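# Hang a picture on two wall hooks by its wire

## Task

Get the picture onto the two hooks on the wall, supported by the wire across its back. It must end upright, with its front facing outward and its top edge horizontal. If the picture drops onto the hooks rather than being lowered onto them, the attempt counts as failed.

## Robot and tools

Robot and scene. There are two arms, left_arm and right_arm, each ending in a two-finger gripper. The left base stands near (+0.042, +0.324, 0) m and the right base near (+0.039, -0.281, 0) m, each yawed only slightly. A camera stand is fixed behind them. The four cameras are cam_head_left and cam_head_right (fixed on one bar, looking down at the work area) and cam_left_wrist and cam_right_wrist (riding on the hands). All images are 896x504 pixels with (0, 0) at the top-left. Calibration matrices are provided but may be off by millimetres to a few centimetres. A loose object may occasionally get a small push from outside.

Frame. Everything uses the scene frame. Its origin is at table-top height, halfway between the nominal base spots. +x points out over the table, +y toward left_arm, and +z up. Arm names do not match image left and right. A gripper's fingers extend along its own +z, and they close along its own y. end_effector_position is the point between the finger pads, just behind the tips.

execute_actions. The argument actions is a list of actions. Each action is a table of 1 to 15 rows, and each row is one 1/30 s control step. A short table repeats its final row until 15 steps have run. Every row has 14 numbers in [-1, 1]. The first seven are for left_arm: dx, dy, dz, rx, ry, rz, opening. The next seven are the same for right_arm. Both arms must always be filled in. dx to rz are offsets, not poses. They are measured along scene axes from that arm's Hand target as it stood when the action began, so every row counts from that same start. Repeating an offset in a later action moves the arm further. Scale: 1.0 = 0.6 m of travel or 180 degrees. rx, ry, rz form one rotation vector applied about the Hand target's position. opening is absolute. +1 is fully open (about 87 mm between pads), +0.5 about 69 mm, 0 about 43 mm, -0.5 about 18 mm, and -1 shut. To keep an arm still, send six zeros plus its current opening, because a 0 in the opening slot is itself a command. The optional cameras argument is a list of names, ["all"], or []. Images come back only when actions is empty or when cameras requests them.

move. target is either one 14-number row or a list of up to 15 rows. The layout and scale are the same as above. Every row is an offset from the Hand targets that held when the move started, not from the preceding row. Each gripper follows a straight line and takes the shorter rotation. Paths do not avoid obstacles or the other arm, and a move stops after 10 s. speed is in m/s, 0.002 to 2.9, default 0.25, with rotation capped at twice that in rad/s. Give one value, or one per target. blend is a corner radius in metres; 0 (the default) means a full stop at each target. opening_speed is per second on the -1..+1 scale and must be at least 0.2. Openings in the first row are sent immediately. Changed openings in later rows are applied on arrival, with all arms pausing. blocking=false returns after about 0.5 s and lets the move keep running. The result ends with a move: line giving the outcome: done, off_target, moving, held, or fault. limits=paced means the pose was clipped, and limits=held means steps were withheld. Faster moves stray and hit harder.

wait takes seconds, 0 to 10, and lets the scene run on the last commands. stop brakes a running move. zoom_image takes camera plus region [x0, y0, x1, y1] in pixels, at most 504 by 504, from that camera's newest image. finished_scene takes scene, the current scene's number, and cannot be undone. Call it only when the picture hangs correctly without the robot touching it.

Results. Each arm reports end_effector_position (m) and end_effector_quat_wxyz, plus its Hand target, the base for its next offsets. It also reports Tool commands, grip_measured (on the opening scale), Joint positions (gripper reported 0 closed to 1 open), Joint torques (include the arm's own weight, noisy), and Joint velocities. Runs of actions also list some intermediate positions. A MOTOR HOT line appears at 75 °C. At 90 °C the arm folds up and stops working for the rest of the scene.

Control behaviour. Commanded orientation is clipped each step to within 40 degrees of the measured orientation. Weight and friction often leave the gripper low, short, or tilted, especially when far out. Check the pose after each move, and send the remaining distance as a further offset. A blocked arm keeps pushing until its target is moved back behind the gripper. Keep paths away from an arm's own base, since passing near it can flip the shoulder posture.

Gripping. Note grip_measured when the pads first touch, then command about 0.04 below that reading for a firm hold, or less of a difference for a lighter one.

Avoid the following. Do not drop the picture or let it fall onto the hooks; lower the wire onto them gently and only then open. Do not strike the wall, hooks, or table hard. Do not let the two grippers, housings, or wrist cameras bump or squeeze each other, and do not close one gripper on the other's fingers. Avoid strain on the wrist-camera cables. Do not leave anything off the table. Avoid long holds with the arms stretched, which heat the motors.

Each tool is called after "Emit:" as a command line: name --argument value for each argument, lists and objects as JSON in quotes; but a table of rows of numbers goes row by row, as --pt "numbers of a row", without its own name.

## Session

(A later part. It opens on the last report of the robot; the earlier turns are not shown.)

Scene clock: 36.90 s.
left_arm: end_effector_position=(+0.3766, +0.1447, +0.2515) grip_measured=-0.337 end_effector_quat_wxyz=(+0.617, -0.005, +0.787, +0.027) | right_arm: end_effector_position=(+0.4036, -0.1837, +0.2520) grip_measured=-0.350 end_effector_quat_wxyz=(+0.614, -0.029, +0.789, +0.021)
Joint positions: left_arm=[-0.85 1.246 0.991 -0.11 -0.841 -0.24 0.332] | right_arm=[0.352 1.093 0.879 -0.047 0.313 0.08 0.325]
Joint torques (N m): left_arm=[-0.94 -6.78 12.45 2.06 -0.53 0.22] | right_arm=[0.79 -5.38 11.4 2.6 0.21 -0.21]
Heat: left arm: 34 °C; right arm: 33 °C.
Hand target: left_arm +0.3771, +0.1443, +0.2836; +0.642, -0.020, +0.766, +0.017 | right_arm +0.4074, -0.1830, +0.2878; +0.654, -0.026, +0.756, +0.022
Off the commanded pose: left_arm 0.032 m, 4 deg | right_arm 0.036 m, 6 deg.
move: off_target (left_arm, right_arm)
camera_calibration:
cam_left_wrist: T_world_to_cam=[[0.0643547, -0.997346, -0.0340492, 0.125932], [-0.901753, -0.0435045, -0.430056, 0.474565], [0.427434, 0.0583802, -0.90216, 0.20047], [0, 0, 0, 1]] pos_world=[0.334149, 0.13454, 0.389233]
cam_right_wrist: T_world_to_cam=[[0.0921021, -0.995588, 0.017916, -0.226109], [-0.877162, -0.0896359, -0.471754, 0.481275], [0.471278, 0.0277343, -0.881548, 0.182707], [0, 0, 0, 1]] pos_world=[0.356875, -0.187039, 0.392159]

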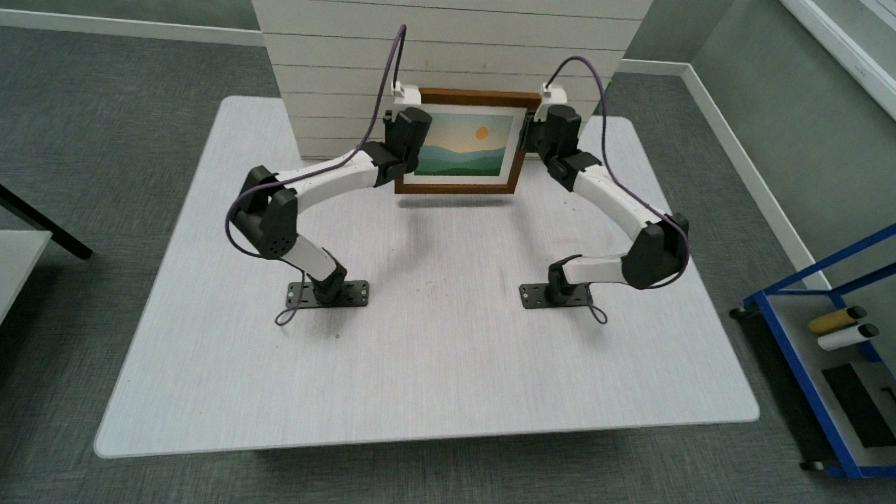

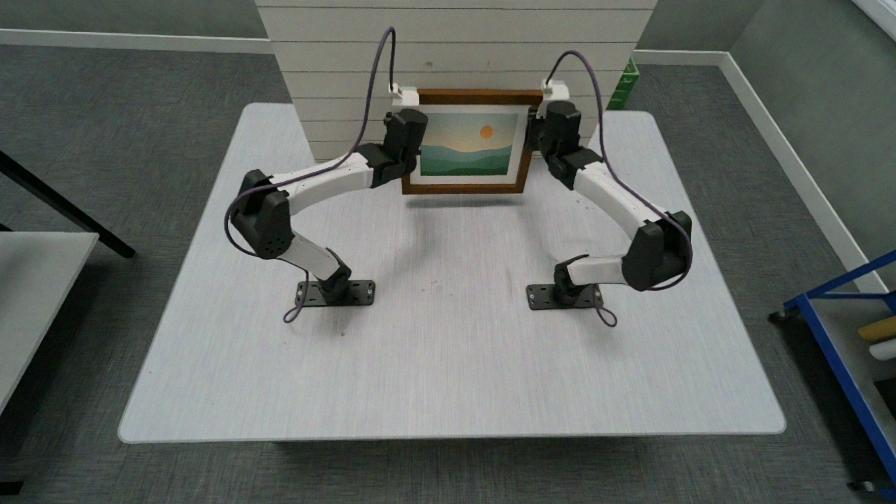

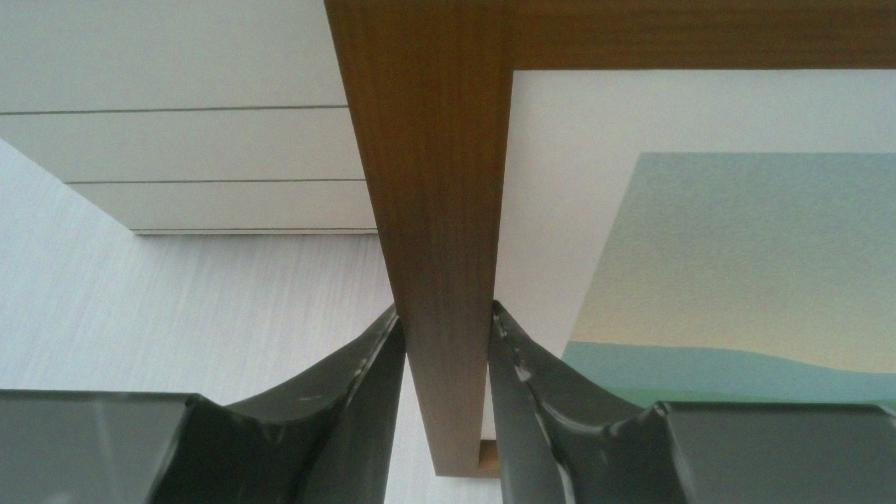

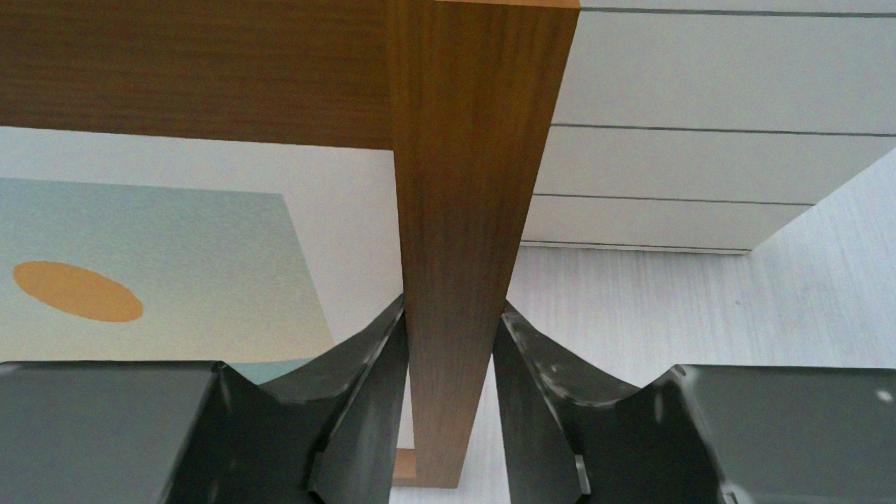

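Emit:
move --target '[0.055, 0.04, 0.25, 0, -0.05, 0, -1, 0.055, 0.04, 0.247, 0, -0.055, 0, -1]' --cameras '["all"]' --speed 0.12

Scene clock: 40.57 s.
left_arm: end_effector_position=(+0.4070, +0.1709, +0.4058) grip_measured=-0.337 end_effector_quat_wxyz=(+0.677, -0.012, +0.735, +0.034) | right_arm: end_effector_position=(+0.4388, -0.1600, +0.4044) grip_measured=-0.348 end_effector_quat_wxyz=(+0.686, -0.030, +0.727, +0.022)
Joint positions: left_arm=[-0.732 1.306 1.481 -0.289 -0.771 -0.045 0.332] | right_arm=[0.402 1.28 1.424 -0.207 0.371 0.013 0.326]
Joint torques (N m): left_arm=[0.24 -4.26 12.1 2.36 0.07 0.18] | right_arm=[0.79 -4.27 11.75 2.59 0.13 -0.28]
Heat: left arm: 34 °C; right arm: 34 °C.
Hand target: left_arm +0.4101, +0.1682, +0.4335; +0.700, -0.021, +0.713, +0.015 | right_arm +0.4404, -0.1590, +0.4361; +0.717, -0.028, +0.696, +0.019
Off the commanded pose: left_arm 0.028 m, 4 deg | right_arm 0.032 m, 5 deg.
move: off_target (left_arm, right_arm)
camera_calibration:
cam_left_wrist: T_world_to_cam=[[0.0869258, -0.995788, -0.0291479, 0.144021], [-0.821814, -0.0551399, -0.567081, 0.594516], [0.563085, 0.0732481, -0.823146, 0.235306], [0, 0, 0, 1]] pos_world=[0.343566, 0.15896, 0.535028]
cam_right_wrist: T_world_to_cam=[[0.0899737, -0.995521, 0.0290158, -0.211956], [-0.772405, -0.0881414, -0.628984, 0.603984], [0.628725, 0.0341801, -0.776876, 0.189445], [0, 0, 0, 1]] pos_world=[0.366482, -0.164246, 0.533222]

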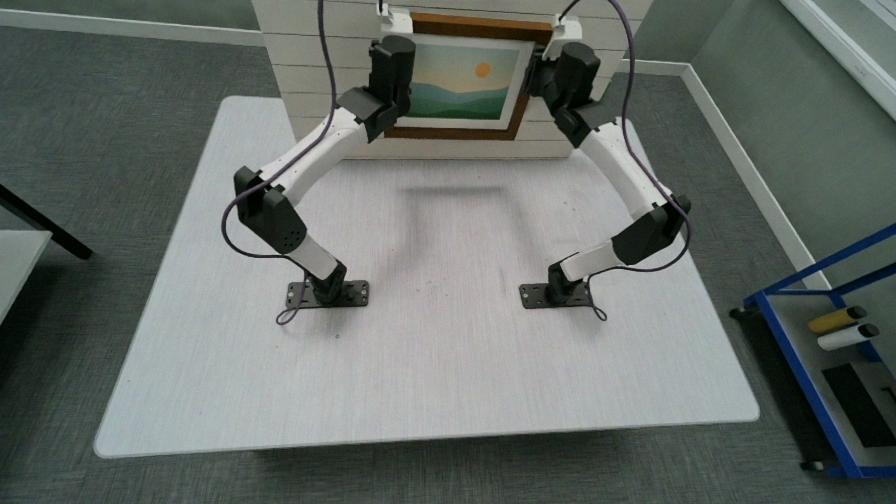

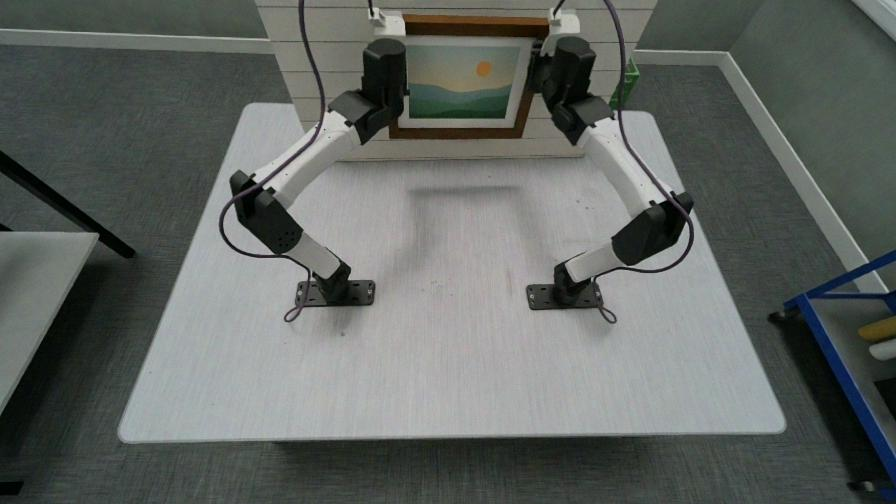

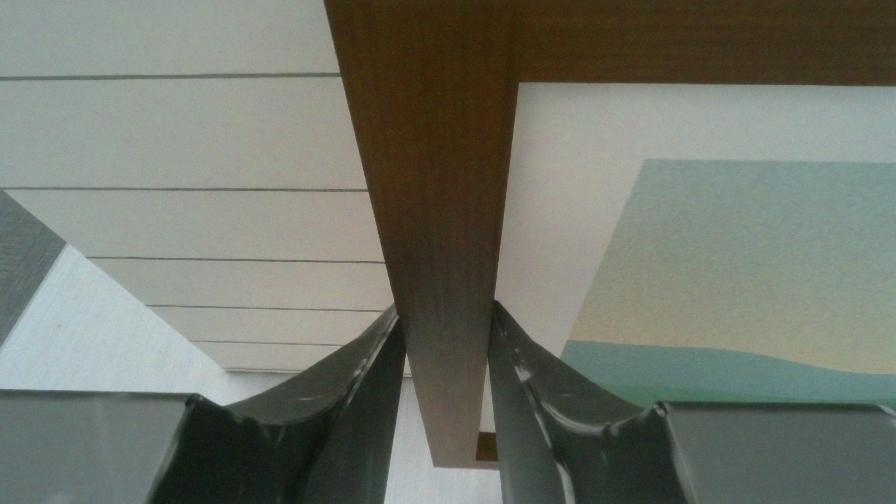

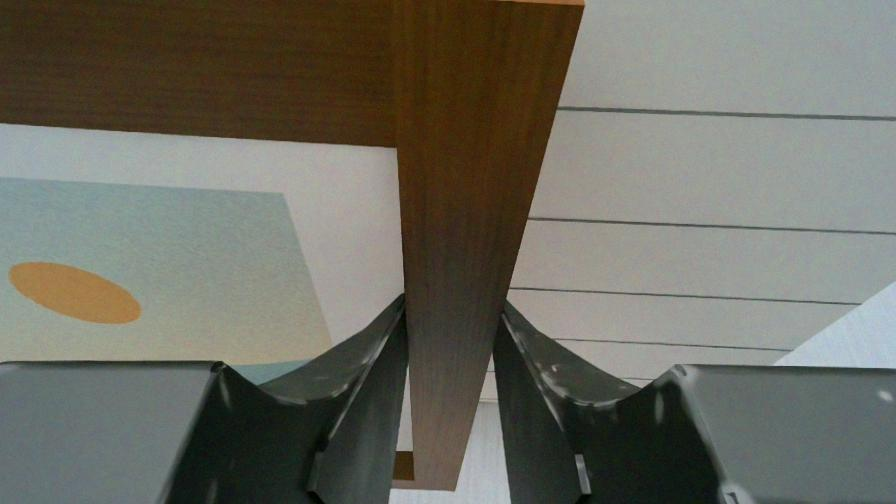

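Emit:
move --target '[0.092, 0.003, 0, 0, 0, 0, -1, 0.092, 0.003, 0.008, 0, 0, 0, -1]' --cameras '["all"]' --speed 0.06

Scene clock: 43.30 s.
left_arm: end_effector_position=(+0.4593, +0.1736, +0.3993) grip_measured=-0.337 end_effector_quat_wxyz=(+0.667, -0.011, +0.744, +0.034) | right_arm: end_effector_position=(+0.4901, -0.1582, +0.3994) grip_measured=-0.346 end_effector_quat_wxyz=(+0.675, -0.027, +0.737, +0.013)
Joint positions: left_arm=[-0.606 1.454 1.596 -0.277 -0.643 -0.046 0.332] | right_arm=[0.342 1.464 1.578 -0.207 0.327 0.014 0.327]
Joint torques (N m): left_arm=[0.14 -5.75 12.31 2.64 0.02 0.23] | right_arm=[-0.44 -6.16 12.49 2.84 -0.13 -0.28]
Heat: left arm: 35 °C; right arm: 34 °C.
Hand target: left_arm +0.4652, +0.1700, +0.4338; +0.701, -0.021, +0.713, +0.015 | right_arm +0.4955, -0.1572, +0.4410; +0.717, -0.028, +0.696, +0.020
Off the commanded pose: left_arm 0.035 m, 6 deg | right_arm 0.042 m, 7 deg.
move: off_target (left_arm, right_arm)
camera_calibration:
cam_left_wrist: T_world_to_cam=[[0.084908, -0.995927, -0.0303276, 0.143372], [-0.836642, -0.0547317, -0.545008, 0.631926], [0.541129, 0.0716489, -0.837882, 0.216566], [0, 0, 0, 1]] pos_world=[0.399333, 0.161858, 0.530209]
cam_right_wrist: T_world_to_cam=[[0.0747302, -0.996586, 0.0350878, -0.209882], [-0.792146, -0.0806999, -0.604973, 0.641889], [0.605739, 0.0174151, -0.795473, 0.169317], [0, 0, 0, 1]] pos_world=[0.421592, -0.160314, 0.530376]

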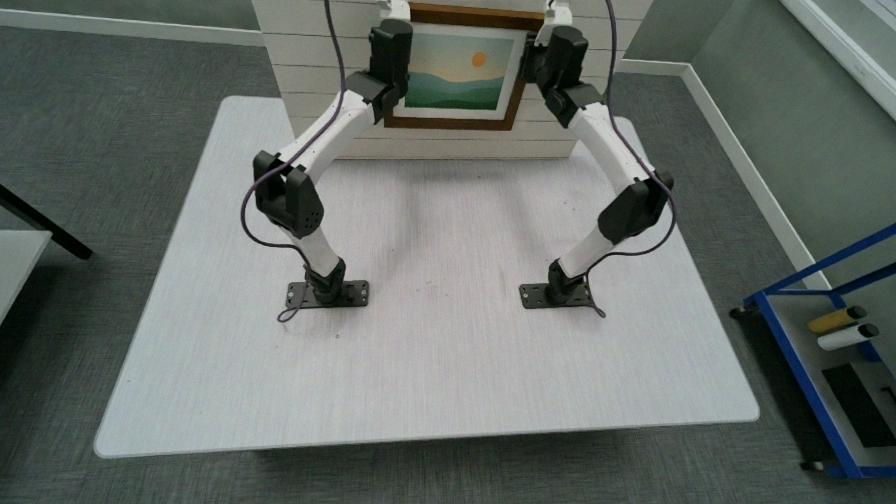

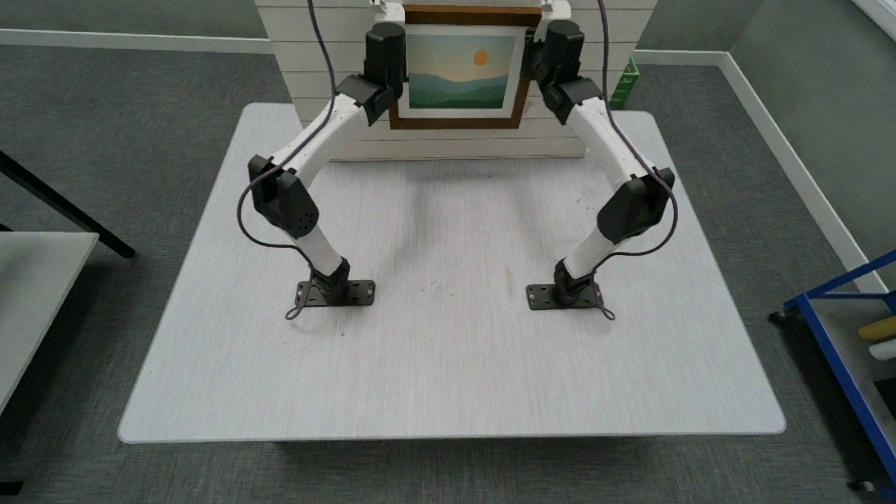

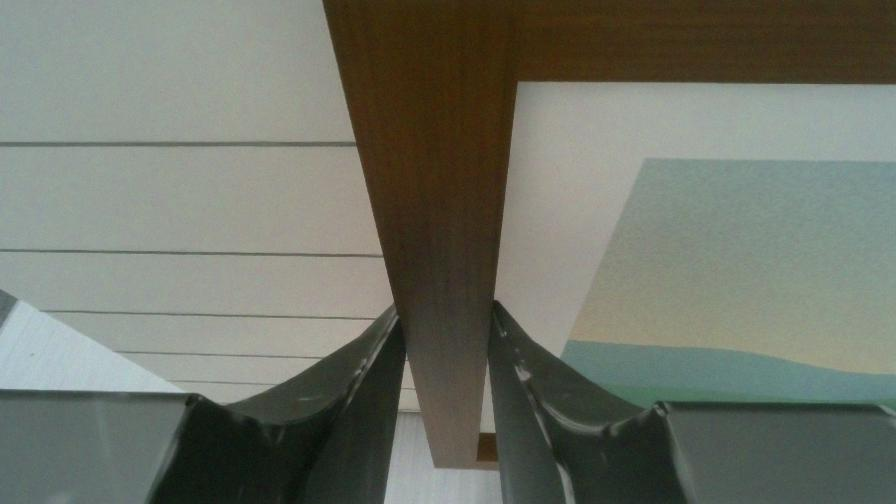

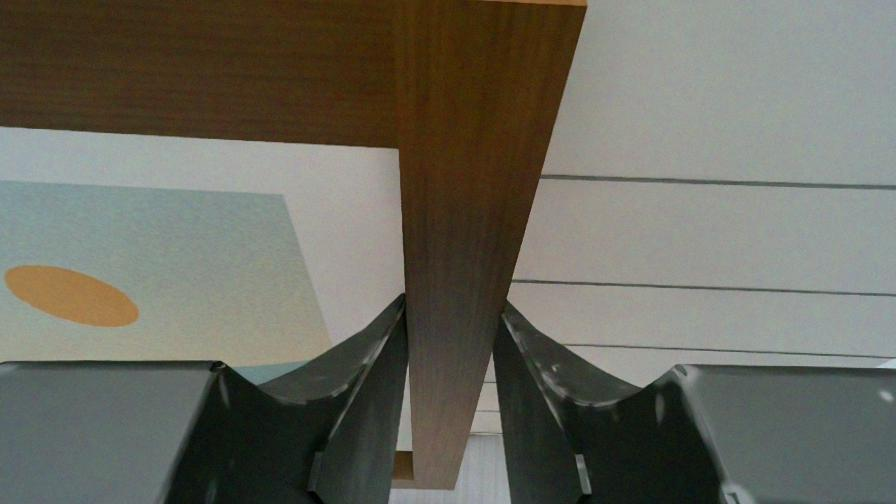

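Emit:
move --target '[0.012, 0, 0, 0, -0.003, 0, -1, 0.0095, 0, 0.001, 0, 0, 0, -1]' --speed 0.04

Emit:
move --target '[0.01, 0, 0, 0, 0, 0, -1, 0.01, 0, 0, 0, 0, 0, -1]' --speed 0.04

Emit:
zoom_image --camera "cam_head_left" --region '[370, 0, 570, 150]'

Scene clock: 46.30 s.
left_arm: end_effector_position=(+0.4658, +0.1731, +0.3974) grip_measured=-0.337 end_effector_quat_wxyz=(+0.668, -0.012, +0.743, +0.032) | right_arm: end_effector_position=(+0.4959, -0.1587, +0.3986) grip_measured=-0.346 end_effector_quat_wxyz=(+0.674, -0.026, +0.738, +0.012)
Joint positions: left_arm=[-0.595 1.47 1.598 -0.26 -0.63 -0.046 0.332] | right_arm=[0.334 1.485 1.595 -0.207 0.322 0.013 0.327]
Joint torques (N m): left_arm=[0.2 -5.79 12.45 2.71 -0.01 0.28] | right_arm=[-0.46 -6.27 12.66 2.84 -0.15 -0.27]
Heat: left arm: 36 °C; right arm: 35 °C.
Hand target: left_arm +0.4725, +0.1701, +0.4337; +0.704, -0.021, +0.710, +0.015 | right_arm +0.5012, -0.1572, +0.4415; +0.717, -0.028, +0.696, +0.020
Off the commanded pose: left_arm 0.037 m, 6 deg | right_arm 0.043 m, 7 deg.
move: off_target (left_arm, right_arm)

Scene clock: 47.10 s.
left_arm: end_effector_position=(+0.4717, +0.1729, +0.3972) grip_measured=-0.337 end_effector_quat_wxyz=(+0.668, -0.012, +0.744, +0.031) | right_arm: end_effector_position=(+0.5016, -0.1588, +0.3986) grip_measured=-0.346 end_effector_quat_wxyz=(+0.674, -0.026, +0.739, +0.012)
Joint positions: left_arm=[-0.585 1.488 1.614 -0.258 -0.619 -0.046 0.332] | right_arm=[0.327 1.504 1.615 -0.207 0.316 0.012 0.327]
Joint torques (N m): left_arm=[0.18 -5.87 12.53 2.71 0 0.28] | right_arm=[-0.43 -6.41 12.71 2.85 -0.15 -0.26]
Heat: left arm: 36 °C; right arm: 35 °C.
Hand target: left_arm +0.4785, +0.1700, +0.4336; +0.704, -0.021, +0.710, +0.015 | right_arm +0.5072, -0.1570, +0.4414; +0.717, -0.028, +0.696, +0.020
Off the commanded pose: left_arm 0.037 m, 6 deg | right_arm 0.043 m, 7 deg.
move: off_target (left_arm, right_arm)

Scaled by 2.520.
This view is cut from an older image: the scene may have changed since it was taken.

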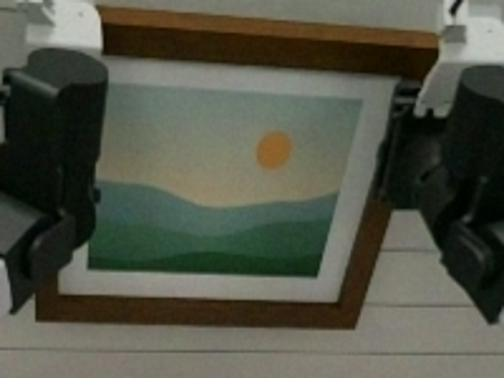

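Emit:
move --target '[0.008, 0, 0, 0, 0, 0, -1, 0.008, 0, 0, 0, 0, 0, -1]' --speed 0.04

Emit:
move --target '[0.008, 0, 0, 0, 0, 0, -1, 0.008, 0, 0, 0, 0, 0, -1]' --speed 0.04 --cameras '["all"]'

Scene clock: 48.50 s.
left_arm: end_effector_position=(+0.4763, +0.1728, +0.3968) grip_measured=-0.337 end_effector_quat_wxyz=(+0.667, -0.012, +0.744, +0.031) | right_arm: end_effector_position=(+0.5063, -0.1590, +0.3983) grip_measured=-0.346 end_effector_quat_wxyz=(+0.673, -0.026, +0.739, +0.012)
Joint positions: left_arm=[-0.577 1.503 1.628 -0.257 -0.611 -0.046 0.332] | right_arm=[0.322 1.521 1.63 -0.207 0.31 0.012 0.327]
Joint torques (N m): left_arm=[0.2 -6.04 12.52 2.72 -0.01 0.29] | right_arm=[-0.46 -6.74 12.72 2.87 -0.16 -0.26]
Heat: left arm: 36 °C; right arm: 35 °C.
Hand target: left_arm +0.4833, +0.1699, +0.4335; +0.704, -0.021, +0.710, +0.015 | right_arm +0.5121, -0.1571, +0.4413; +0.717, -0.028, +0.696, +0.020
Off the commanded pose: left_arm 0.038 m, 6 deg | right_arm 0.044 m, 7 deg.
move: off_target (left_arm, right_arm)

Scene clock: 49.30 s.
left_arm: end_effector_position=(+0.4810, +0.1728, +0.3965) grip_measured=-0.337 end_effector_quat_wxyz=(+0.667, -0.013, +0.745, +0.031) | right_arm: end_effector_position=(+0.5109, -0.1591, +0.3981) grip_measured=-0.346 end_effector_quat_wxyz=(+0.673, -0.026, +0.739, +0.012)
Joint positions: left_arm=[-0.569 1.518 1.641 -0.256 -0.603 -0.046 0.332] | right_arm=[0.316 1.537 1.645 -0.207 0.305 0.011 0.327]
Joint torques (N m): left_arm=[0.16 -6.43 12.56 2.72 -0.01 0.29] | right_arm=[-0.43 -6.84 12.74 2.88 -0.15 -0.25]
Heat: left arm: 37 °C; right arm: 36 °C.
Hand target: left_arm +0.4880, +0.1700, +0.4336; +0.704, -0.021, +0.710, +0.015 | right_arm +0.5169, -0.1571, +0.4414; +0.717, -0.028, +0.696, +0.020
Off the commanded pose: left_arm 0.038 m, 6 deg | right_arm 0.044 m, 7 deg.
move: off_target (left_arm, right_arm)
camera_calibration:
cam_left_wrist: T_world_to_cam=[[0.0826758, -0.996277, -0.0244381, 0.139431], [-0.837131, -0.0561223, -0.544116, 0.64863], [0.540719, 0.0654432, -0.838654, 0.204231], [0, 0, 0, 1]] pos_world=[0.421029, 0.161949, 0.527617]
cam_right_wrist: T_world_to_cam=[[0.0720424, -0.996704, 0.0372888, -0.21174], [-0.795757, -0.0799767, -0.600312, 0.657548], [0.601316, 0.0135752, -0.798896, 0.158665], [0, 0, 0, 1]] pos_world=[0.443094, -0.160607, 0.529387]

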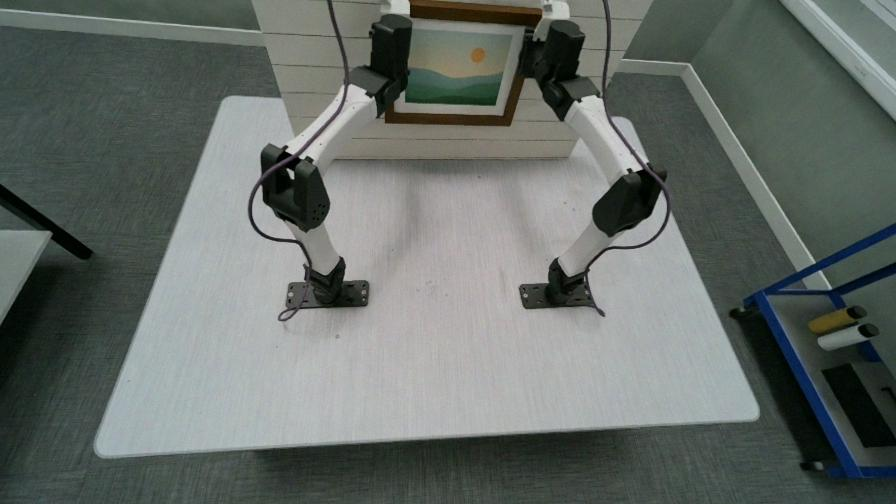

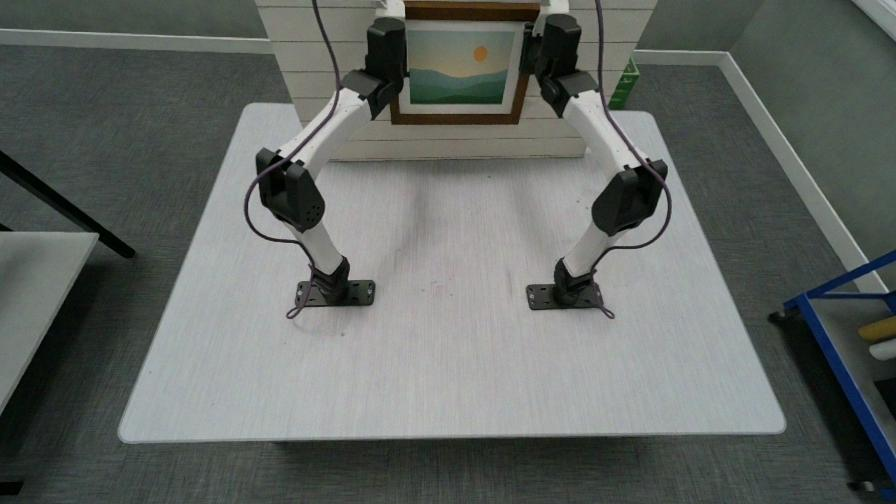

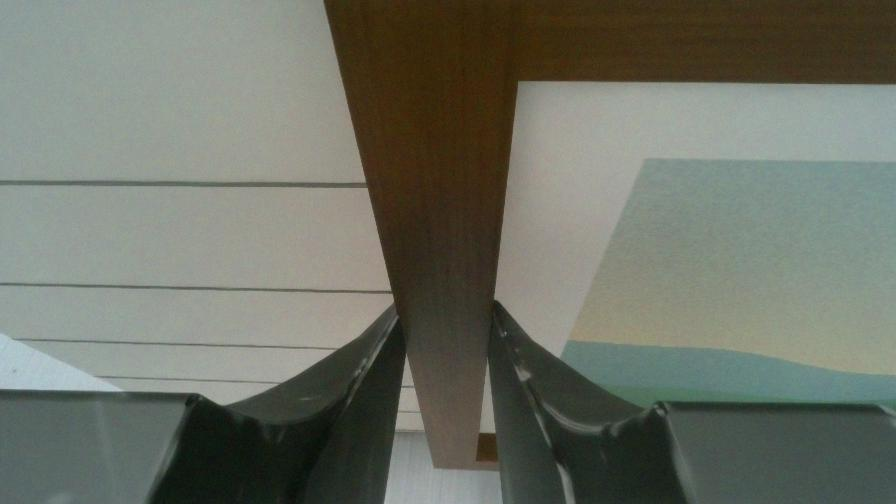

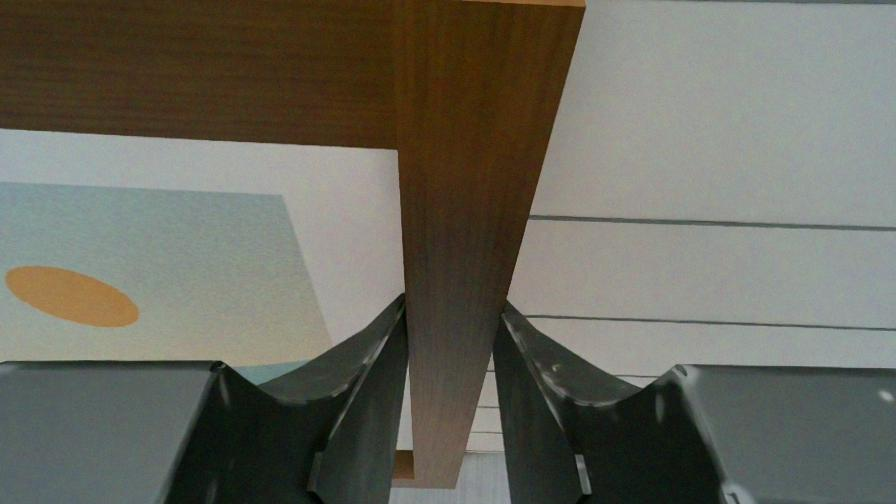

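Emit:
move --target '[0.006, 0, 0, 0, 0, 0, -1, 0.006, 0, 0, 0, 0, 0, -1]' --speed 0.03

Emit:
move --target '[0.006, 0, 0, 0, 0, 0, -1, 0.006, 0, 0, 0, 0, 0, -1]' --speed 0.03

Scene clock: 51.40 s.
left_arm: end_effector_position=(+0.4844, +0.1728, +0.3967) grip_measured=-0.337 end_effector_quat_wxyz=(+0.667, -0.013, +0.745, +0.030) | right_arm: end_effector_position=(+0.5144, -0.1591, +0.3983) grip_measured=-0.346 end_effector_quat_wxyz=(+0.673, -0.026, +0.739, +0.012)
Joint positions: left_arm=[-0.563 1.529 1.652 -0.256 -0.597 -0.046 0.332] | right_arm=[0.313 1.549 1.658 -0.207 0.301 0.011 0.327]
Joint torques (N m): left_arm=[0.18 -6.31 12.56 2.73 0 0.28] | right_arm=[-0.43 -6.93 12.72 2.88 -0.15 -0.25]
Heat: left arm: 37 °C; right arm: 37 °C.
Hand target: left_arm +0.4916, +0.1700, +0.4337; +0.704, -0.021, +0.710, +0.015 | right_arm +0.5204, -0.1571, +0.4415; +0.717, -0.028, +0.696, +0.020
Off the commanded pose: left_arm 0.038 m, 6 deg | right_arm 0.044 m, 7 deg.
move: off_target (left_arm, right_arm)

Scene clock: 52.20 s.
left_arm: end_effector_position=(+0.4881, +0.1728, +0.3963) grip_measured=-0.337 end_effector_quat_wxyz=(+0.666, -0.013, +0.745, +0.030) | right_arm: end_effector_position=(+0.5179, -0.1592, +0.3982) grip_measured=-0.346 end_effector_quat_wxyz=(+0.673, -0.026, +0.739, +0.011)
Joint positions: left_arm=[-0.557 1.541 1.663 -0.256 -0.591 -0.046 0.332] | right_arm=[0.309 1.562 1.67 -0.207 0.298 0.011 0.327]
Joint torques (N m): left_arm=[0.2 -6.43 12.56 2.74 -0.02 0.29] | right_arm=[-0.43 -7.06 12.72 2.89 -0.16 -0.24]
Heat: left arm: 38 °C; right arm: 37 °C.
Hand target: left_arm +0.4953, +0.1699, +0.4336; +0.704, -0.021, +0.710, +0.015 | right_arm +0.5240, -0.1571, +0.4415; +0.717, -0.028, +0.696, +0.020
Off the commanded pose: left_arm 0.038 m, 6 deg | right_arm 0.044 m, 7 deg.
move: off_target (left_arm, right_arm)

Emit:
move --target '[0.006, 0, 0, 0, 0, 0, -1, 0.006, 0, 0, 0, 0, 0, -1]' --speed 0.03

Emit:
move --target '[0.006, 0, 0, 0, 0, 0, -1, 0.006, 0, 0, 0, 0, 0, -1]' --speed 0.03 --cameras '["all"]'

Scene clock: 53.67 s.
left_arm: end_effector_position=(+0.4916, +0.1728, +0.3964) grip_measured=-0.337 end_effector_quat_wxyz=(+0.666, -0.013, +0.745, +0.030) | right_arm: end_effector_position=(+0.5216, -0.1592, +0.3980) grip_measured=-0.346 end_effector_quat_wxyz=(+0.673, -0.026, +0.739, +0.011)
Joint positions: left_arm=[-0.551 1.552 1.675 -0.255 -0.585 -0.046 0.332] | right_arm=[0.305 1.575 1.683 -0.207 0.294 0.01 0.327]
Joint torques (N m): left_arm=[0.2 -6.53 12.6 2.74 -0.03 0.28] | right_arm=[-0.44 -7.16 12.72 2.89 -0.15 -0.24]
Heat: left arm: 38 °C; right arm: 37 °C.
Hand target: left_arm +0.4988, +0.1700, +0.4338; +0.704, -0.021, +0.710, +0.015 | right_arm +0.5277, -0.1571, +0.4414; +0.717, -0.028, +0.696, +0.019
Off the commanded pose: left_arm 0.038 m, 6 deg | right_arm 0.044 m, 7 deg.
move: off_target (left_arm, right_arm)

Scene clock: 54.43 s.
left_arm: end_effector_position=(+0.4936, +0.1729, +0.3969) grip_measured=-0.337 end_effector_quat_wxyz=(+0.666, -0.013, +0.745, +0.030) | right_arm: end_effector_position=(+0.5236, -0.1593, +0.3992) grip_measured=-0.346 end_effector_quat_wxyz=(+0.673, -0.026, +0.739, +0.012)
Joint positions: left_arm=[-0.548 1.559 1.683 -0.256 -0.582 -0.046 0.332] | right_arm=[0.303 1.583 1.695 -0.21 0.292 0.01 0.327]
Joint torques (N m): left_arm=[0.38 -6.16 12.79 2.75 0.02 0.29] | right_arm=[-0.55 -6.87 12.82 2.92 -0.17 -0.24]
Heat: left arm: 38 °C; right arm: 37 °C.
Hand target: left_arm +0.5025, +0.1701, +0.4335; +0.704, -0.021, +0.710, +0.015 | right_arm +0.5313, -0.1571, +0.4415; +0.717, -0.028, +0.696, +0.019
Off the commanded pose: left_arm 0.038 m, 6 deg | right_arm 0.043 m, 7 deg.
move: off_target (left_arm, right_arm)
camera_calibration:
cam_left_wrist: T_world_to_cam=[[0.0827973, -0.996328, -0.0217909, 0.137336], [-0.837485, -0.0577121, -0.543404, 0.659622], [0.540151, 0.0632419, -0.839189, 0.198509], [0, 0, 0, 1]] pos_world=[0.433828, 0.162346, 0.52802]
cam_right_wrist: T_world_to_cam=[[0.0717518, -0.996736, 0.0370034, -0.212609], [-0.795569, -0.079568, -0.600616, 0.668359], [0.6016, 0.0136565, -0.798681, 0.15174], [0, 0, 0, 1]] pos_world=[0.455694, -0.160807, 0.530486]

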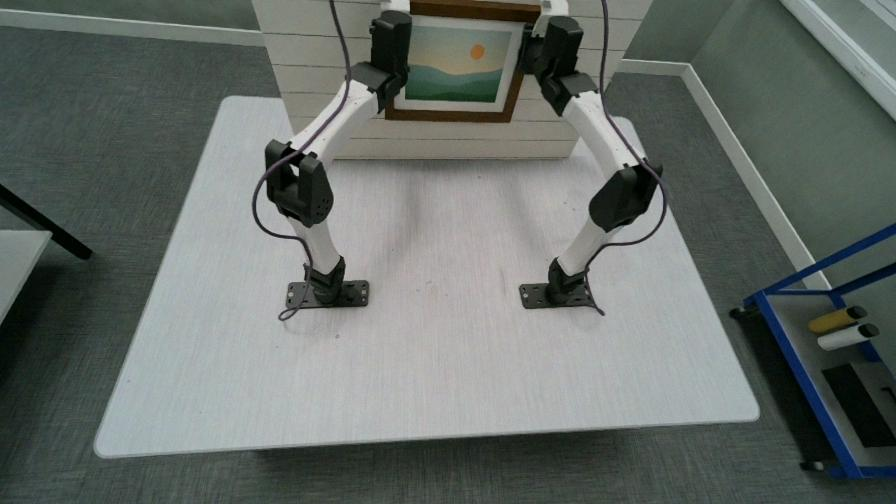

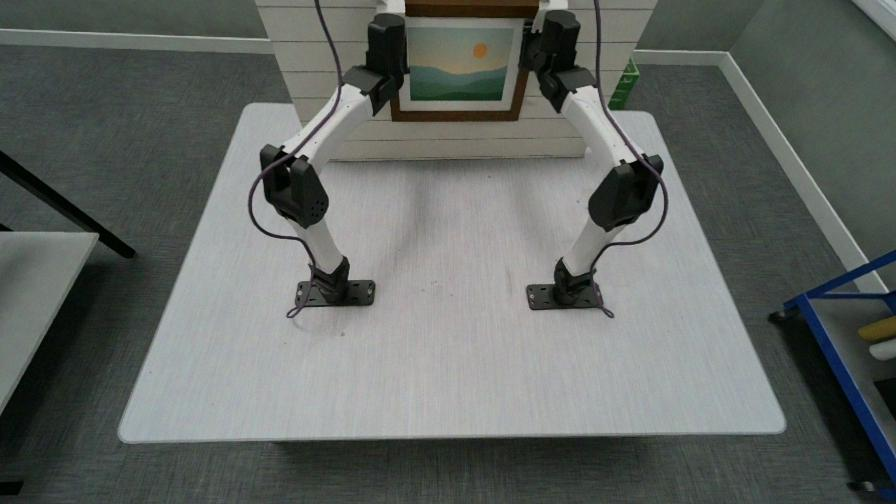

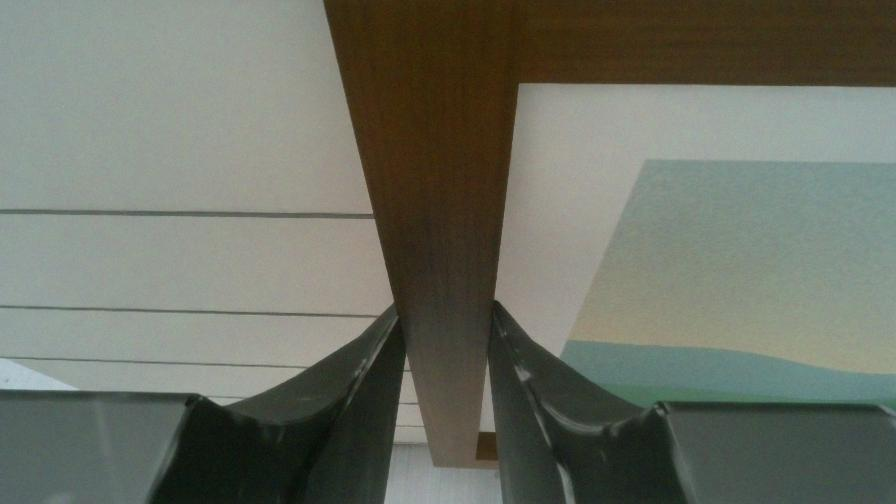

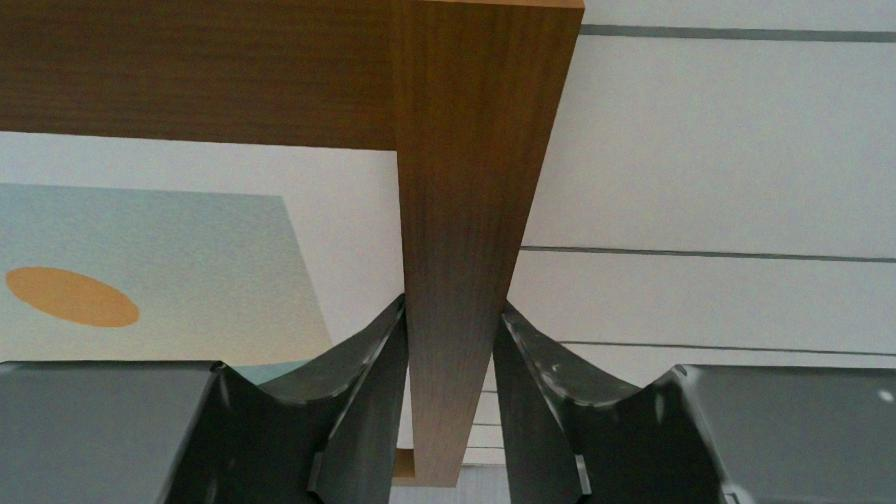

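Emit:
move --target '[-0.003, 0, -0.035, 0, 0, 0, -1, -0.003, 0, -0.035, 0, 0, 0, -1]' --speed 0.04

Emit:
move --target '[0, 0, -0.025, 0, 0, 0, -1, 0, 0, -0.025, 0, 0, 0, -1]' --speed 0.03

Scene clock: 56.20 s.
left_arm: end_effector_position=(+0.4957, +0.1737, +0.3934) grip_measured=-0.337 end_effector_quat_wxyz=(+0.676, -0.020, +0.736, +0.030) | right_arm: end_effector_position=(+0.5246, -0.1590, +0.3962) grip_measured=-0.350 end_effector_quat_wxyz=(+0.682, -0.024, +0.730, +0.014)
Joint positions: left_arm=[-0.548 1.548 1.63 -0.184 -0.593 -0.04 0.332] | right_arm=[0.303 1.569 1.64 -0.143 0.292 0.008 0.325]
Joint torques (N m): left_arm=[0.25 -7.38 8.12 2.82 0.13 0.24] | right_arm=[-0.47 -7.53 7.75 3.05 -0.17 -0.21]
Heat: left arm: 38 °C; right arm: 37 °C.
Hand target: left_arm +0.5007, +0.1700, +0.4125; +0.704, -0.021, +0.710, +0.015 | right_arm +0.5294, -0.1571, +0.4205; +0.717, -0.028, +0.696, +0.019
Off the commanded pose: left_arm 0.020 m, 5 deg | right_arm 0.025 m, 6 deg.
move: off_target (left_arm, right_arm)

Scene clock: 57.10 s.
left_arm: end_effector_position=(+0.4964, +0.1735, +0.3823) grip_measured=-0.337 end_effector_quat_wxyz=(+0.681, -0.021, +0.732, +0.029) | right_arm: end_effector_position=(+0.5246, -0.1594, +0.3860) grip_measured=-0.350 end_effector_quat_wxyz=(+0.687, -0.026, +0.726, +0.012)
Joint positions: left_arm=[-0.548 1.531 1.554 -0.11 -0.593 -0.035 0.332] | right_arm=[0.303 1.55 1.566 -0.073 0.292 -0.002 0.325]
Joint torques (N m): left_arm=[0.27 -7.17 8.14 2.73 0.14 0.17] | right_arm=[-0.51 -7.16 7.61 2.96 -0.19 -0.11]
Heat: left arm: 38 °C; right arm: 37 °C.
Hand target: left_arm +0.5007, +0.1701, +0.3977; +0.704, -0.021, +0.710, +0.015 | right_arm +0.5295, -0.1571, +0.4054; +0.717, -0.028, +0.696, +0.019
Off the commanded pose: left_arm 0.016 m, 4 deg | right_arm 0.020 m, 5 deg.
move: off_target (left_arm, right_arm)

Emit:
move --target '[0, 0, -0.025, 0, 0, 0, -1, 0, 0, -0.025, 0, 0, 0, -1]' --speed 0.03

Emit:
move --target '[0, 0, -0.02, 0, 0, 0, -1, 0, 0, -0.022, 0, 0, 0, -1]' --speed 0.03

Scene clock: 61.40 s.
left_arm: end_effector_position=(+0.4969, +0.1732, +0.3672) grip_measured=-0.337 end_effector_quat_wxyz=(+0.681, -0.021, +0.732, +0.029) | right_arm: end_effector_position=(+0.5245, -0.1595, +0.3714) grip_measured=-0.350 end_effector_quat_wxyz=(+0.688, -0.026, +0.725, +0.012)
Joint positions: left_arm=[-0.548 1.519 1.48 -0.047 -0.593 -0.035 0.332] | right_arm=[0.303 1.537 1.493 -0.012 0.292 -0.003 0.325]
Joint torques (N m): left_arm=[0.28 -7.3 8.18 2.69 0.15 0.17] | right_arm=[-0.51 -7.09 7.73 2.97 -0.19 -0.11]
Heat: left arm: 38 °C; right arm: 37 °C.
Hand target: left_arm +0.5007, +0.1700, +0.3826; +0.704, -0.021, +0.710, +0.015 | right_arm +0.5295, -0.1571, +0.3905; +0.717, -0.028, +0.696, +0.019
Off the commanded pose: left_arm 0.016 m, 4 deg | right_arm 0.020 m, 5 deg.
move: off_target (left_arm, right_arm)

Scene clock: 62.27 s.
left_arm: end_effector_position=(+0.4972, +0.1731, +0.3555) grip_measured=-0.337 end_effector_quat_wxyz=(+0.682, -0.021, +0.731, +0.029) | right_arm: end_effector_position=(+0.5245, -0.1595, +0.3595) grip_measured=-0.350 end_effector_quat_wxyz=(+0.689, -0.026, +0.724, +0.012)
Joint positions: left_arm=[-0.548 1.512 1.424 0.004 -0.593 -0.034 0.332] | right_arm=[0.303 1.528 1.433 0.043 0.292 -0.004 0.325]
Joint torques (N m): left_arm=[0.31 -7.27 8.14 2.68 0.14 0.18] | right_arm=[-0.51 -6.94 7.77 2.95 -0.19 -0.09]
Heat: left arm: 39 °C; right arm: 37 °C.
Hand target: left_arm +0.5007, +0.1700, +0.3707; +0.704, -0.021, +0.710, +0.015 | right_arm +0.5294, -0.1571, +0.3773; +0.717, -0.028, +0.696, +0.020
Off the commanded pose: left_arm 0.016 m, 4 deg | right_arm 0.019 m, 5 deg.
move: off_target (left_arm, right_arm)

Emit:
move --target '[0, 0, -0.02, 0, 0, 0, -1, 0, 0, -0.022, 0, 0, 0, -1]' --speed 0.03

Emit:
move --target '[0, 0, -0.02, 0, 0, 0, -1, 0, 0, -0.02, 0, 0, 0, -1]' --speed 0.03 --cameras '["all"]'

Scene clock: 63.73 s.
left_arm: end_effector_position=(+0.4975, +0.1730, +0.3436) grip_measured=-0.337 end_effector_quat_wxyz=(+0.682, -0.021, +0.730, +0.029) | right_arm: end_effector_position=(+0.5245, -0.1595, +0.3473) grip_measured=-0.350 end_effector_quat_wxyz=(+0.690, -0.026, +0.723, +0.012)
Joint positions: left_arm=[-0.548 1.507 1.37 0.054 -0.593 -0.033 0.332] | right_arm=[0.303 1.521 1.375 0.098 0.292 -0.005 0.325]
Joint torques (N m): left_arm=[0.29 -7.39 8.21 2.68 0.15 0.15] | right_arm=[-0.5 -6.83 7.86 2.91 -0.18 -0.09]
Heat: left arm: 39 °C; right arm: 37 °C.
Hand target: left_arm +0.5007, +0.1700, +0.3587; +0.704, -0.021, +0.710, +0.015 | right_arm +0.5295, -0.1571, +0.3640; +0.717, -0.028, +0.696, +0.020
Off the commanded pose: left_arm 0.016 m, 4 deg | right_arm 0.018 m, 4 deg.
move: off_target (left_arm, right_arm)

Scene clock: 64.57 s.
left_arm: end_effector_position=(+0.4978, +0.1728, +0.3318) grip_measured=-0.337 end_effector_quat_wxyz=(+0.683, -0.021, +0.730, +0.028) | right_arm: end_effector_position=(+0.5245, -0.1596, +0.3358) grip_measured=-0.350 end_effector_quat_wxyz=(+0.691, -0.026, +0.722, +0.012)
Joint positions: left_arm=[-0.548 1.504 1.32 0.104 -0.593 -0.033 0.332] | right_arm=[0.303 1.518 1.324 0.147 0.292 -0.005 0.325]
Joint torques (N m): left_arm=[0.28 -7.46 8.27 2.63 0.15 0.15] | right_arm=[-0.53 -6.75 7.94 2.91 -0.19 -0.08]
Heat: left arm: 39 °C; right arm: 37 °C.
Hand target: left_arm +0.5007, +0.1701, +0.3467; +0.704, -0.021, +0.710, +0.015 | right_arm +0.5295, -0.1571, +0.3520; +0.717, -0.028, +0.696, +0.019
Off the commanded pose: left_arm 0.015 m, 4 deg | right_arm 0.017 m, 4 deg.
move: off_target (left_arm, right_arm)
camera_calibration:
cam_left_wrist: T_world_to_cam=[[0.0928653, -0.995656, -0.00678901, 0.125402], [-0.812048, -0.071791, -0.579159, 0.629404], [0.576155, 0.0592967, -0.815187, 0.116406], [0, 0, 0, 1]] pos_world=[0.432392, 0.16314, 0.460269]
cam_right_wrist: T_world_to_cam=[[0.070933, -0.996735, 0.0385659, -0.210708], [-0.764929, -0.0791696, -0.639231, 0.628073], [0.640197, 0.0158424, -0.768047, 0.0702909], [0, 0, 0, 1]] pos_world=[0.450377, -0.16141, 0.463597]

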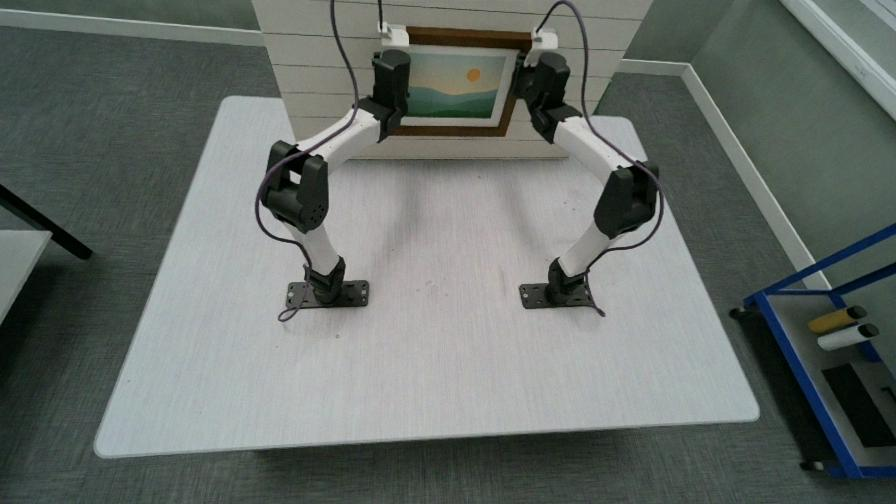

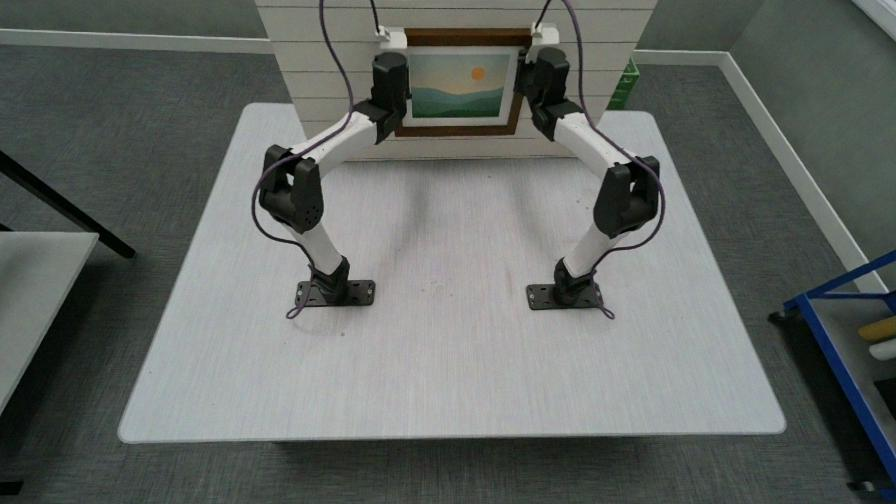

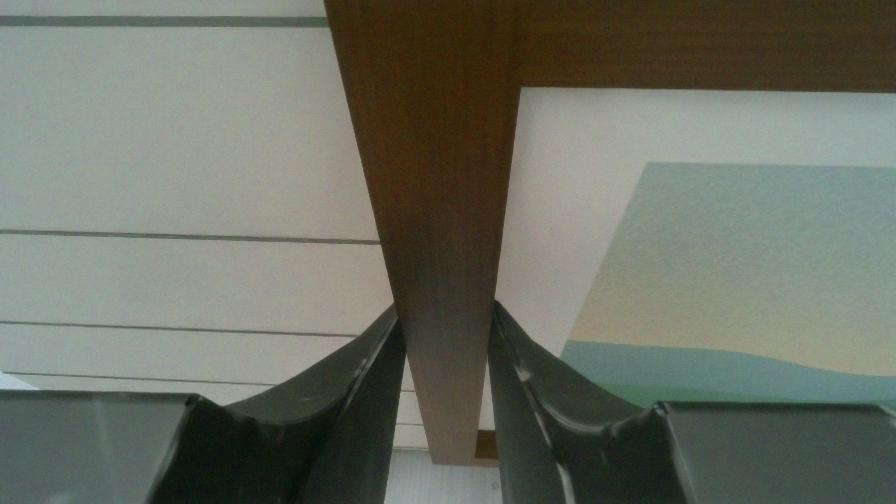

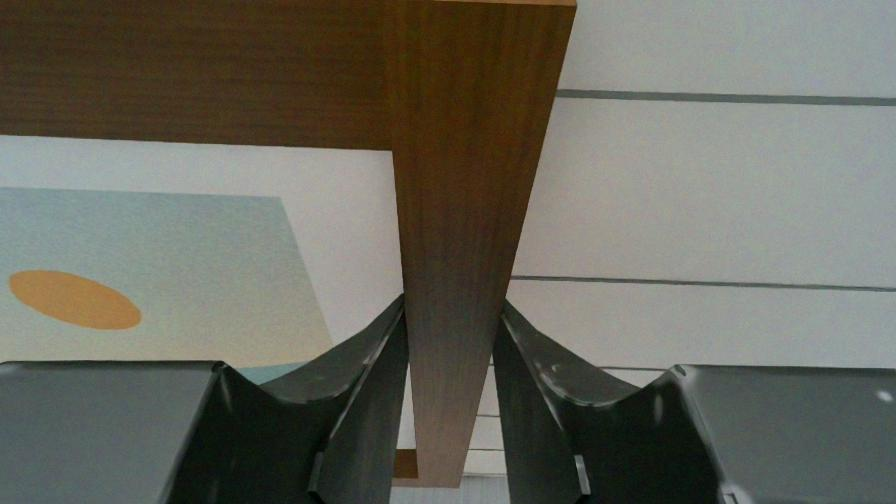

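Emit:
move --target '[0, 0, -0.02, 0, 0, 0, -1, 0, 0, -0.023, 0, 0, 0, -1]' --speed 0.03

Emit:
move --target '[0, 0, -0.018, 0, 0, 0, -1, 0, 0, -0.018, 0, 0, 0, -1]' --speed 0.03

Scene clock: 66.20 s.
left_arm: end_effector_position=(+0.4977, +0.1717, +0.3168) grip_measured=-0.337 end_effector_quat_wxyz=(+0.680, -0.018, +0.732, +0.027) | right_arm: end_effector_position=(+0.5243, -0.1595, +0.3202) grip_measured=-0.350 end_effector_quat_wxyz=(+0.690, -0.025, +0.724, +0.013)
Joint positions: left_arm=[-0.548 1.503 1.266 0.15 -0.586 -0.033 0.332] | right_arm=[0.303 1.517 1.264 0.202 0.292 -0.001 0.325]
Joint torques (N m): left_arm=[0.27 -7.57 8.68 2.66 0.08 0.15] | right_arm=[-0.53 -6.76 8.35 2.91 -0.18 -0.11]
Heat: left arm: 39 °C; right arm: 37 °C.
Hand target: left_arm +0.5007, +0.1700, +0.3346; +0.704, -0.021, +0.710, +0.015 | right_arm +0.5295, -0.1571, +0.3383; +0.717, -0.028, +0.696, +0.020
Off the commanded pose: left_arm 0.018 m, 4 deg | right_arm 0.019 m, 4 deg.
move: off_target (left_arm, right_arm)

Scene clock: 67.07 s.
left_arm: end_effector_position=(+0.4982, +0.1725, +0.3150) grip_measured=-0.337 end_effector_quat_wxyz=(+0.689, -0.020, +0.724, +0.027) | right_arm: end_effector_position=(+0.5246, -0.1597, +0.3179) grip_measured=-0.351 end_effector_quat_wxyz=(+0.698, -0.025, +0.716, +0.013)
Joint positions: left_arm=[-0.548 1.5 1.232 0.208 -0.589 -0.022 0.332] | right_arm=[0.303 1.514 1.23 0.258 0.292 -0.008 0.325]
Joint torques (N m): left_arm=[0.34 -7.01 8.13 2.47 0.12 0.06] | right_arm=[-0.55 -6.19 7.75 2.76 -0.21 -0.05]
Heat: left arm: 39 °C; right arm: 38 °C.
Hand target: left_arm +0.5007, +0.1700, +0.3240; +0.704, -0.021, +0.710, +0.015 | right_arm +0.5295, -0.1571, +0.3273; +0.717, -0.028, +0.696, +0.019
Off the commanded pose: left_arm 0.010 m, 3 deg | right_arm 0.011 m, 3 deg.
move: off_target (left_arm, right_arm)


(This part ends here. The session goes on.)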